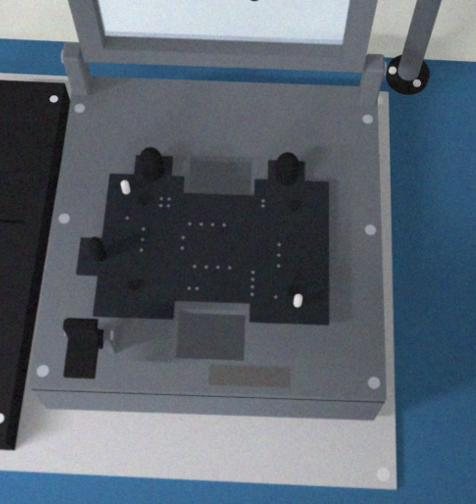

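>>> {"name": "move", "arguments": {
  "target": {"side":"left","x":0.25,"y":0.3,"z":1.13,"quat_wxyz":[1,0,0,0]},
  "min_time_s": 3,
  "cameras": []
}}

>>> {"name": "move", "arguments": {
  "base": {"x_m_s":-0.25,"for_s":4},
  "joints": {"head_tilt_rad":0.4},
  "cameras": []
}}

>>> {"name": "move", "arguments": {
  "base": {"turn_rad_s":0.7,"for_s":3.384},
  "cameras": ["head_camera","right_wrist_camera"]
}}

Scene clock: 3218.43 s.
Joint torques (N m): left_arm=[-9.63 11.57 10.76 1.13 0.38 -0.47 -0.3] | right_arm=[-12.38 -7.59 -9.42 2.47 -0.09 -0.14 0.39]
External joint torques (N m): left_arm=[1.8 0.68 1.16 -0.73 0.37 -0.42 -0.3] | right_arm=[1.94 -0.01 1 0.18 -0.35 -0.11 0.39]
Motor temperatures (°C): left_arm=[30 31 30 32 37 34 40] | right_arm=[35 34 29 31 45 35 35]
Wrist force (N): left_arm=[-1.6 0.5 -10.4] | right_arm=[2.3 10.8 -13.0]
Wrist torque (N m): left_arm=[-0.09 -0.39 -0.22] | right_arm=[-0.06 0.86 0.51]
Wrist force, peak (N): left_arm=[-1.2 1.1 -11.1] | right_arm=[2.5 10.9 -13.5]
move: done
base_odometry: x=+1.606 y=+1.587 heading=+1.447
lidar_m: 0.79 0.46 0.35 0.60 3.60 4.27 4.00 1.64 1.23 0.77 0.81 0.83
base_status: not commanded
joint_positions: torso_squat_rad=+0.351 torso_shift_rad=-0.003 torso_pitch_rad=+0.450 torso_yaw_rad=-0.001 left_shoulder_pitch_rad=-1.363 left_shoulder_roll_rad=+1.703 left_shoulder_yaw_rad=-0.695 left_elbow_rad=-2.053 left_forearm_roll_rad=+1.789 left_wrist_pitch_rad=+1.629 left_hand_roll_rad=+0.831 left_gripper_m=+0.090 right_shoulder_pitch_rad=-1.847 right_shoulder_roll_rad=-1.669 right_shoulder_yaw_rad=+1.203 right_elbow_rad=-1.758 right_forearm_roll_rad=-1.836 right_wrist_pitch_rad=+1.616 right_hand_roll_rad=-0.616 right_gripper_m=+0.070 head_pan_rad=+0.000 head_tilt_rad=+0.700
joint_status: all done
wheel_motors_off: 0
motor_effort: left_wheel=+0(2) right_wheel=+2(4)
contact_limits: left_gripper_m 672 mA; right_gripper_m 672 mA
chest: x=-0.0956 y=-0.0007 z=+1.2165 quat_wxyz=(+0.975, +0.000, +0.223, +0.000) (m; base frame)
left_hand: x=+0.2505 y=+0.3001 z=+1.1307 quat_wxyz=(+1.000, +0.004, +0.000, +0.001) (m; base frame)
left_hand_status: reached (checked arc, planned for 3.0 s): 1 mm and 0.5 deg off.
right_hand: x=+0.2999 y=-0.3299 z=+1.1503 quat_wxyz=(+1.000, -0.001, -0.001, +0.000) (m; base frame)
pictures: none
No camera images: "cameras" was empty.

Scene clock: 3223.67 s.
Joint torques (N m): left_arm=[-10.24 10.62 10.06 1.48 0.35 -0.26 -0.22] | right_arm=[-12.41 -7.47 -9.36 2.36 -0.14 -0.2 0.33]
External joint torques (N m): left_arm=[1.19 -0.27 0.46 -0.38 0.34 -0.21 -0.22] | right_arm=[1.91 0.11 1.05 0.08 -0.4 -0.17 0.33]
Motor temperatures (°C): left_arm=[30 31 30 32 37 34 40] | right_arm=[35 34 29 31 45 35 35]
Wrist force (N): left_arm=[-1.3 0.5 -10.4] | right_arm=[2.3 10.6 -13.3]
Wrist torque (N m): left_arm=[-0.09 -0.35 -0.21] | right_arm=[0.00 0.85 0.51]
Wrist force, peak (N): left_arm=[-1.6 0.7 -10.9] | right_arm=[2.5 10.7 -13.6]
move: done
base_odometry: x=+1.482 y=+0.595 heading=+1.447
lidar_m: 1.30 1.19 1.78 3.47 3.64 3.29 3.16 1.59 1.20 1.16 1.19 1.34
base_status: done (sent for 4 of 4 s)
joint_positions: torso_squat_rad=+0.351 torso_shift_rad=-0.003 torso_pitch_rad=+0.450 torso_yaw_rad=-0.001 left_shoulder_pitch_rad=-1.363 left_shoulder_roll_rad=+1.703 left_shoulder_yaw_rad=-0.695 left_elbow_rad=-2.053 left_forearm_roll_rad=+1.789 left_wrist_pitch_rad=+1.629 left_hand_roll_rad=+0.831 left_gripper_m=+0.090 right_shoulder_pitch_rad=-1.847 right_shoulder_roll_rad=-1.669 right_shoulder_yaw_rad=+1.203 right_elbow_rad=-1.757 right_forearm_roll_rad=-1.836 right_wrist_pitch_rad=+1.616 right_hand_roll_rad=-0.616 right_gripper_m=+0.070 head_pan_rad=+0.000 head_tilt_rad=+0.400
joint_status: all done
wheel_motors_off: 0
motor_effort: left_wheel=-1(20) right_wheel=+4(30)
contact_limits: left_gripper_m 672 mA; right_gripper_m 672 mA
chest: x=-0.0956 y=-0.0007 z=+1.2165 quat_wxyz=(+0.975, +0.000, +0.223, +0.000) (m; base frame)
left_hand: x=+0.2505 y=+0.3001 z=+1.1306 quat_wxyz=(+1.000, +0.004, +0.000, +0.001) (m; base frame)
right_hand: x=+0.2999 y=-0.3299 z=+1.1502 quat_wxyz=(+1.000, -0.001, -0.001, +0.000) (m; base frame)
pictures: none
No camera images: "cameras" was empty.

Scene clock: 3228.77 s.
Joint torques (N m): left_arm=[-10.33 10.71 10.15 1.55 0.34 -0.24 -0.14] | right_arm=[-12.5 -7.48 -9.64 2.4 -0.11 -0.15 0.32]
External joint torques (N m): left_arm=[1.1 -0.19 0.55 -0.32 0.33 -0.19 -0.14] | right_arm=[1.82 0.1 0.77 0.11 -0.37 -0.12 0.32]
Motor temperatures (°C): left_arm=[30 31 30 32 37 34 40] | right_arm=[35 34 29 31 45 35 35]
Wrist force (N): left_arm=[-1.4 0.3 -10.6] | right_arm=[2.3 10.4 -13.1]
Wrist torque (N m): left_arm=[-0.06 -0.35 -0.22] | right_arm=[0.00 0.86 0.51]
Wrist force, peak (N): left_arm=[-1.7 0.6 -10.9] | right_arm=[2.4 10.9 -13.4]
move: done
base_odometry: x=+1.482 y=+0.595 heading=-2.457
lidar_m: 3.58 3.17 2.10 1.27 1.13 1.13 1.36 1.67 1.23 1.38 2.76 3.48
base_status: done (sent for 3.4 of 3.4 s)
joint_positions: torso_squat_rad=+0.351 torso_shift_rad=-0.003 torso_pitch_rad=+0.450 torso_yaw_rad=-0.001 left_shoulder_pitch_rad=-1.363 left_shoulder_roll_rad=+1.703 left_shoulder_yaw_rad=-0.695 left_elbow_rad=-2.053 left_forearm_roll_rad=+1.789 left_wrist_pitch_rad=+1.629 left_hand_roll_rad=+0.831 left_gripper_m=+0.090 right_shoulder_pitch_rad=-1.847 right_shoulder_roll_rad=-1.669 right_shoulder_yaw_rad=+1.203 right_elbow_rad=-1.757 right_forearm_roll_rad=-1.836 right_wrist_pitch_rad=+1.616 right_hand_roll_rad=-0.616 right_gripper_m=+0.070 head_pan_rad=+0.000 head_tilt_rad=+0.400
joint_status: not commanded
wheel_motors_off: 0
motor_effort: left_wheel=+2(24) right_wheel=+3(24)
contact_limits: left_gripper_m 672 mA; right_gripper_m 672 mA
chest: x=-0.0956 y=-0.0007 z=+1.2165 quat_wxyz=(+0.975, +0.000, +0.223, +0.000) (m; base frame)
left_hand: x=+0.2505 y=+0.3001 z=+1.1307 quat_wxyz=(+1.000, +0.004, +0.000, +0.001) (m; base frame)
right_hand: x=+0.2999 y=-0.3299 z=+1.1502 quat_wxyz=(+1.000, -0.001, -0.001, +0.000) (m; base frame)
pictures: head_camera, right_wrist_camera
camera_calibration:
head_camera: T_world_to_cam=[[0.026225, -0.998759, 0.0423428, -0.0615016], [-0.724031, -0.0481829, -0.688083, 1.02143], [0.689269, -0.0126125, -0.724396, 0.936014], [0, 0, 0, 1]] pos_world=[0.0959936, -0.000404386, 1.38348]
right_wrist_camera: T_world_to_cam=[[-0.999586, 0.0209769, -0.0196937, 0.331832], [0.0100797, 0.896378, 0.443175, -0.183822], [0.0269494, 0.442793, -0.896219, 1.24058], [0, 0, 0, 1]] pos_world=[0.300115, -0.391508, 1.19983]

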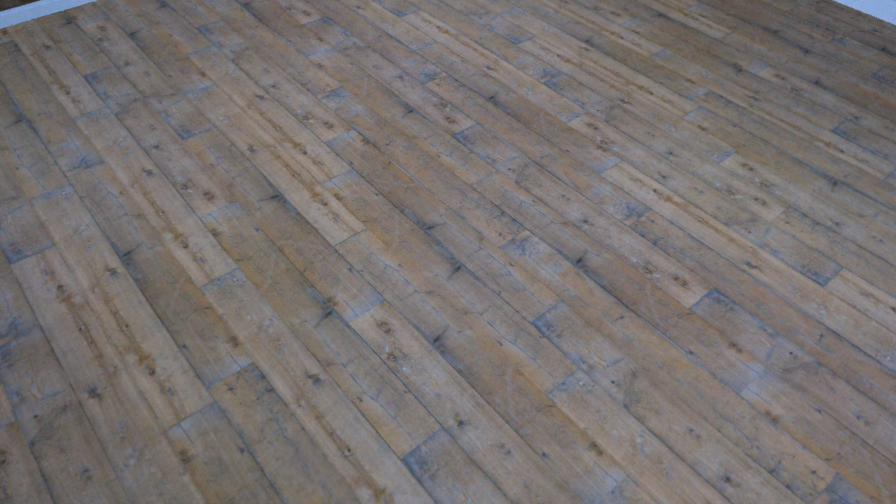

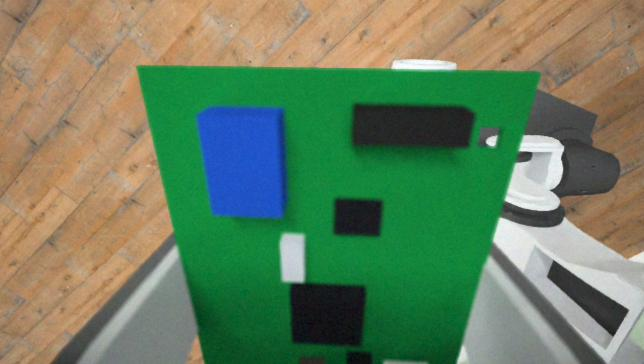

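>>> {"name": "move", "arguments": {
  "joints": {"head_tilt_rad":-0.05},
  "cameras": ["head_camera"]
}}

Scene clock: 3232.67 s.
Joint torques (N m): left_arm=[-10.28 10.69 10.32 1.58 0.28 -0.32 -0.16] | right_arm=[-12.46 -7.46 -9.64 2.4 -0.02 -0.24 0.31]
External joint torques (N m): left_arm=[1.14 -0.21 0.72 -0.29 0.26 -0.27 -0.16] | right_arm=[1.87 0.12 0.78 0.11 -0.28 -0.22 0.3]
Motor temperatures (°C): left_arm=[30 31 30 32 37 34 40] | right_arm=[35 34 29 31 45 35 35]
Wrist force (N): left_arm=[-1.6 0.6 -10.3] | right_arm=[1.9 10.6 -13.5]
Wrist torque (N m): left_arm=[-0.09 -0.38 -0.21] | right_arm=[-0.04 0.81 0.51]
Wrist force, peak (N): left_arm=[-1.6 0.7 -10.9] | right_arm=[2.1 10.9 -13.6]
move: done
base_odometry: x=+1.482 y=+0.595 heading=-2.457
lidar_m: 3.59 3.17 2.09 1.28 1.13 1.13 1.35 1.67 1.22 1.37 2.77 3.48
base_status: not commanded
joint_positions: torso_squat_rad=+0.351 torso_shift_rad=-0.003 torso_pitch_rad=+0.450 torso_yaw_rad=-0.001 left_shoulder_pitch_rad=-1.363 left_shoulder_roll_rad=+1.703 left_shoulder_yaw_rad=-0.695 left_elbow_rad=-2.053 left_forearm_roll_rad=+1.789 left_wrist_pitch_rad=+1.629 left_hand_roll_rad=+0.831 left_gripper_m=+0.090 right_shoulder_pitch_rad=-1.847 right_shoulder_roll_rad=-1.669 right_shoulder_yaw_rad=+1.203 right_elbow_rad=-1.757 right_forearm_roll_rad=-1.836 right_wrist_pitch_rad=+1.616 right_hand_roll_rad=-0.616 right_gripper_m=+0.070 head_pan_rad=+0.000 head_tilt_rad=-0.050
joint_status: all done
wheel_motors_off: 0
motor_effort: left_wheel=+3(3) right_wheel=+4(4)
contact_limits: left_gripper_m 672 mA; right_gripper_m 672 mA
chest: x=-0.0956 y=-0.0007 z=+1.2165 quat_wxyz=(+0.975, +0.000, +0.223, +0.000) (m; base frame)
left_hand: x=+0.2505 y=+0.3001 z=+1.1307 quat_wxyz=(+1.000, +0.004, +0.000, +0.001) (m; base frame)
right_hand: x=+0.2999 y=-0.3299 z=+1.1502 quat_wxyz=(+1.000, -0.001, -0.001, +0.000) (m; base frame)
pictures: head_camera
camera_calibration:
head_camera: T_world_to_cam=[[0.00487555, -0.998748, 0.0497851, -0.0715853], [-0.352664, -0.0483042, -0.934502, 1.35907], [0.935737, -0.0130012, -0.352458, 0.41734], [0, 0, 0, 1]] pos_world=[0.0891241, -0.000420911, 1.42072]

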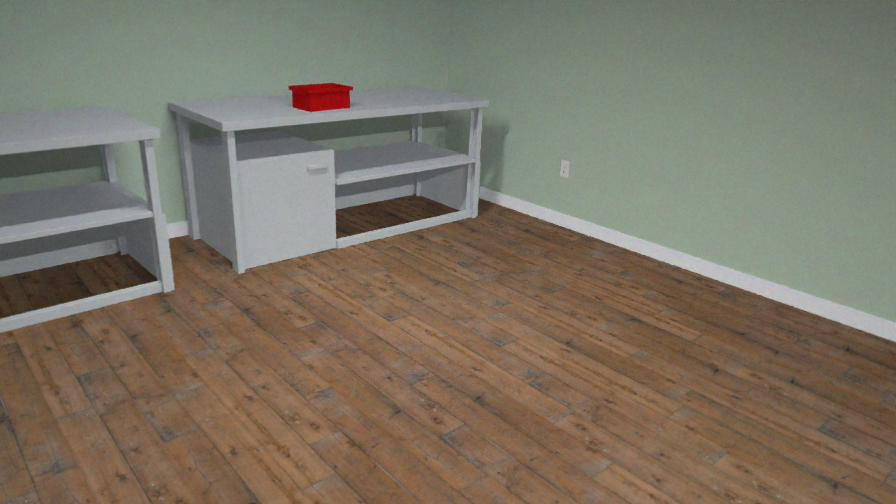

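>>> {"name": "move", "arguments": {
  "base": {"turn_rad_s":-0.1,"for_s":0.5},
  "cameras": []
}}

>>> {"name": "move", "arguments": {
  "base": {"x_m_s":0.35,"for_s":4.3},
  "cameras": []
}}

>>> {"name": "move", "arguments": {
  "base": {"x_m_s":0.35,"for_s":4.2},
  "cameras": []
}}

>>> {"name": "move", "arguments": {
  "base": {"turn_rad_s":0.5,"for_s":1.6},
  "joints": {"head_tilt_rad":0.2},
  "cameras": ["head_camera"]
}}

Scene clock: 3249.40 s.
Joint torques (N m): left_arm=[-10.34 10.57 10.3 1.48 0.26 -0.23 -0.17] | right_arm=[-12.63 -7.35 -9.62 2.38 -0.05 -0.21 0.32]
External joint torques (N m): left_arm=[1.09 -0.33 0.7 -0.38 0.25 -0.18 -0.17] | right_arm=[1.69 0.23 0.8 0.09 -0.31 -0.18 0.32]
Motor temperatures (°C): left_arm=[30 31 30 32 37 34 40] | right_arm=[35 34 29 31 45 35 35]
Wrist force (N): left_arm=[-1.9 0.4 -10.5] | right_arm=[2.4 10.5 -13.2]
Wrist torque (N m): left_arm=[-0.08 -0.42 -0.21] | right_arm=[-0.02 0.88 0.52]
Wrist force, peak (N): left_arm=[-1.7 0.6 -10.8] | right_arm=[2.2 10.9 -13.3]
move: done
base_odometry: x=+1.482 y=+0.595 heading=-2.507
lidar_m: 3.69 3.30 2.28 1.31 1.13 1.13 1.32 1.54 1.22 1.34 2.77 3.48
base_status: done (sent for 0.5 of 0.5 s)
joint_positions: torso_squat_rad=+0.351 torso_shift_rad=-0.003 torso_pitch_rad=+0.450 torso_yaw_rad=-0.001 left_shoulder_pitch_rad=-1.363 left_shoulder_roll_rad=+1.703 left_shoulder_yaw_rad=-0.695 left_elbow_rad=-2.053 left_forearm_roll_rad=+1.789 left_wrist_pitch_rad=+1.629 left_hand_roll_rad=+0.831 left_gripper_m=+0.090 right_shoulder_pitch_rad=-1.847 right_shoulder_roll_rad=-1.669 right_shoulder_yaw_rad=+1.203 right_elbow_rad=-1.757 right_forearm_roll_rad=-1.836 right_wrist_pitch_rad=+1.616 right_hand_roll_rad=-0.616 right_gripper_m=+0.070 head_pan_rad=+0.000 head_tilt_rad=-0.050
joint_status: not commanded
wheel_motors_off: 0
motor_effort: left_wheel=+0(16) right_wheel=-2(13)
contact_limits: left_gripper_m 672 mA; right_gripper_m 672 mA
chest: x=-0.0956 y=-0.0007 z=+1.2165 quat_wxyz=(+0.975, +0.000, +0.223, +0.000) (m; base frame)
left_hand: x=+0.2505 y=+0.3001 z=+1.1307 quat_wxyz=(+1.000, +0.004, +0.000, +0.001) (m; base frame)
right_hand: x=+0.2999 y=-0.3299 z=+1.1502 quat_wxyz=(+1.000, -0.001, -0.001, +0.000) (m; base frame)
pictures: none
No camera images: "cameras" was empty.

Scene clock: 3255.03 s.
Joint torques (N m): left_arm=[-10.41 10.61 10.21 1.59 0.31 -0.2 -0.25] | right_arm=[-12.7 -7.24 -9.8 2.22 -0.11 -0.18 0.25]
External joint torques (N m): left_arm=[1.01 -0.29 0.62 -0.27 0.3 -0.15 -0.25] | right_arm=[1.62 0.34 0.62 -0.06 -0.37 -0.15 0.25]
Motor temperatures (°C): left_arm=[30 31 30 32 37 34 40] | right_arm=[35 34 29 31 45 35 35]
Wrist force (N): left_arm=[-1.5 0.7 -10.6] | right_arm=[2.1 10.4 -13.1]
Wrist torque (N m): left_arm=[-0.10 -0.36 -0.22] | right_arm=[-0.01 0.83 0.52]
Wrist force, peak (N): left_arm=[-1.7 0.6 -10.9] | right_arm=[2.5 10.6 -13.7]
move: done
base_odometry: x=+0.270 y=-0.298 heading=-2.506
lidar_m: 2.81 2.12 2.08 2.42 2.19 2.19 2.54 2.18 2.27 2.70 2.42 2.42
base_status: done (sent for 4.3 of 4.3 s)
joint_positions: torso_squat_rad=+0.351 torso_shift_rad=-0.003 torso_pitch_rad=+0.450 torso_yaw_rad=-0.001 left_shoulder_pitch_rad=-1.363 left_shoulder_roll_rad=+1.703 left_shoulder_yaw_rad=-0.695 left_elbow_rad=-2.053 left_forearm_roll_rad=+1.789 left_wrist_pitch_rad=+1.629 left_hand_roll_rad=+0.831 left_gripper_m=+0.090 right_shoulder_pitch_rad=-1.847 right_shoulder_roll_rad=-1.669 right_shoulder_yaw_rad=+1.203 right_elbow_rad=-1.757 right_forearm_roll_rad=-1.836 right_wrist_pitch_rad=+1.616 right_hand_roll_rad=-0.616 right_gripper_m=+0.070 head_pan_rad=+0.000 head_tilt_rad=-0.050
joint_status: not commanded
wheel_motors_off: 0
motor_effort: left_wheel=+4(31) right_wheel=-6(24)
contact_limits: left_gripper_m 672 mA; right_gripper_m 672 mA
chest: x=-0.0956 y=-0.0007 z=+1.2165 quat_wxyz=(+0.975, +0.000, +0.223, +0.000) (m; base frame)
left_hand: x=+0.2506 y=+0.3001 z=+1.1306 quat_wxyz=(+1.000, +0.004, +0.000, +0.001) (m; base frame)
right_hand: x=+0.2999 y=-0.3300 z=+1.1502 quat_wxyz=(+1.000, -0.001, -0.001, +0.000) (m; base frame)
pictures: none
No camera images: "cameras" was empty.

Scene clock: 3260.57 s.
Joint torques (N m): left_arm=[-10.53 10.23 10.11 1.6 0.24 -0.21 -0.19] | right_arm=[-12.41 -7.12 -9.81 2.32 -0.05 -0.15 0.28]
External joint torques (N m): left_arm=[0.89 -0.66 0.51 -0.26 0.23 -0.16 -0.19] | right_arm=[1.91 0.46 0.61 0.03 -0.31 -0.12 0.28]
Motor temperatures (°C): left_arm=[30 31 30 32 37 34 40] | right_arm=[35 34 29 31 45 35 35]
Wrist force (N): left_arm=[-1.4 0.7 -10.3] | right_arm=[2.3 10.3 -13.1]
Wrist torque (N m): left_arm=[-0.13 -0.36 -0.22] | right_arm=[0.01 0.86 0.51]
Wrist force, peak (N): left_arm=[-1.5 0.6 -10.8] | right_arm=[2.6 10.8 -13.5]
move: done
base_odometry: x=-0.913 y=-1.171 heading=-2.506
lidar_m: 1.43 1.73 1.08 1.26 2.45 3.19 3.75 3.36 2.79 1.61 1.38 1.38
base_status: done (sent for 4.2 of 4.2 s)
joint_positions: torso_squat_rad=+0.351 torso_shift_rad=-0.003 torso_pitch_rad=+0.450 torso_yaw_rad=-0.001 left_shoulder_pitch_rad=-1.363 left_shoulder_roll_rad=+1.703 left_shoulder_yaw_rad=-0.695 left_elbow_rad=-2.053 left_forearm_roll_rad=+1.789 left_wrist_pitch_rad=+1.629 left_hand_roll_rad=+0.831 left_gripper_m=+0.090 right_shoulder_pitch_rad=-1.847 right_shoulder_roll_rad=-1.669 right_shoulder_yaw_rad=+1.203 right_elbow_rad=-1.757 right_forearm_roll_rad=-1.836 right_wrist_pitch_rad=+1.616 right_hand_roll_rad=-0.616 right_gripper_m=+0.070 head_pan_rad=+0.000 head_tilt_rad=-0.050
joint_status: not commanded
wheel_motors_off: 0
motor_effort: left_wheel=+3(31) right_wheel=-7(18)
contact_limits: left_gripper_m 672 mA; right_gripper_m 672 mA
chest: x=-0.0956 y=-0.0007 z=+1.2165 quat_wxyz=(+0.975, +0.000, +0.223, +0.000) (m; base frame)
left_hand: x=+0.2506 y=+0.3001 z=+1.1306 quat_wxyz=(+1.000, +0.004, +0.000, +0.001) (m; base frame)
right_hand: x=+0.2999 y=-0.3300 z=+1.1502 quat_wxyz=(+1.000, -0.001, -0.001, +0.000) (m; base frame)
pictures: none
No camera images: "cameras" was empty.

Scene clock: 3263.47 s.
Joint torques (N m): left_arm=[-10.33 10.54 10.01 1.55 0.26 -0.21 -0.15] | right_arm=[-12.6 -7.1 -9.61 2.47 -0.09 -0.17 0.38]
External joint torques (N m): left_arm=[1.09 -0.35 0.41 -0.31 0.25 -0.16 -0.15] | right_arm=[1.72 0.48 0.8 0.19 -0.35 -0.15 0.38]
Motor temperatures (°C): left_arm=[30 31 30 32 37 34 40] | right_arm=[35 34 29 31 45 35 35]
Wrist force (N): left_arm=[-1.4 0.7 -10.6] | right_arm=[2.4 10.6 -13.1]
Wrist torque (N m): left_arm=[-0.10 -0.35 -0.20] | right_arm=[-0.02 0.86 0.52]
Wrist force, peak (N): left_arm=[-1.9 1.1 -10.8] | right_arm=[2.3 10.7 -13.5]
move: done
base_odometry: x=-0.913 y=-1.171 heading=-1.706
lidar_m: 1.08 1.13 1.51 3.20 3.36 3.38 3.32 1.96 1.46 1.41 1.44 1.43
base_status: done (sent for 1.6 of 1.6 s)
joint_positions: torso_squat_rad=+0.351 torso_shift_rad=-0.003 torso_pitch_rad=+0.450 torso_yaw_rad=-0.001 left_shoulder_pitch_rad=-1.363 left_shoulder_roll_rad=+1.703 left_shoulder_yaw_rad=-0.695 left_elbow_rad=-2.053 left_forearm_roll_rad=+1.789 left_wrist_pitch_rad=+1.629 left_hand_roll_rad=+0.831 left_gripper_m=+0.090 right_shoulder_pitch_rad=-1.847 right_shoulder_roll_rad=-1.669 right_shoulder_yaw_rad=+1.203 right_elbow_rad=-1.757 right_forearm_roll_rad=-1.836 right_wrist_pitch_rad=+1.616 right_hand_roll_rad=-0.616 right_gripper_m=+0.070 head_pan_rad=+0.000 head_tilt_rad=+0.200
joint_status: all done
wheel_motors_off: 0
motor_effort: left_wheel=+0(25) right_wheel=+1(22)
contact_limits: left_gripper_m 672 mA; right_gripper_m 672 mA
chest: x=-0.0956 y=-0.0007 z=+1.2165 quat_wxyz=(+0.975, +0.000, +0.223, +0.000) (m; base frame)
left_hand: x=+0.2505 y=+0.3001 z=+1.1306 quat_wxyz=(+1.000, +0.004, +0.000, +0.001) (m; base frame)
right_hand: x=+0.2999 y=-0.3300 z=+1.1502 quat_wxyz=(+1.000, -0.001, -0.001, +0.000) (m; base frame)
pictures: head_camera
camera_calibration:
head_camera: T_world_to_cam=[[0.0171571, -0.998756, 0.0468269, -0.0676311], [-0.57289, -0.0482036, -0.818213, 1.20024], [0.819452, -0.0127885, -0.573005, 0.724534], [0, 0, 0, 1]] pos_world=[0.0950475, -0.000425167, 1.40038]

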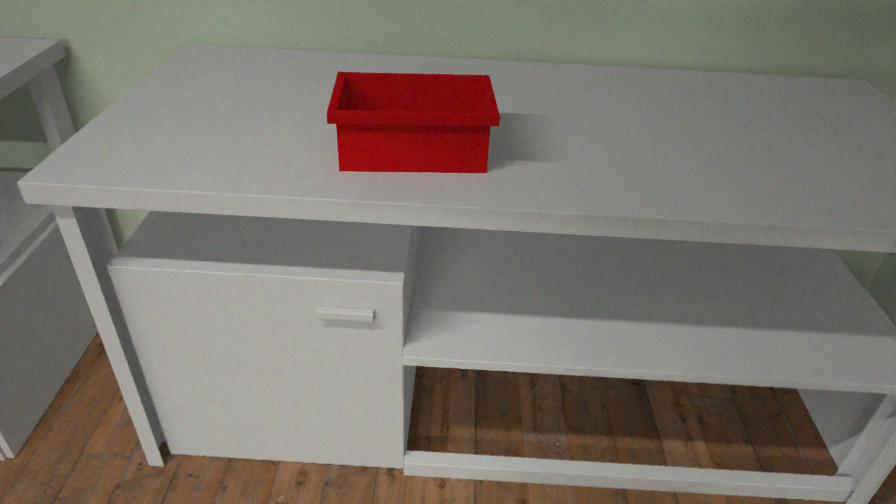

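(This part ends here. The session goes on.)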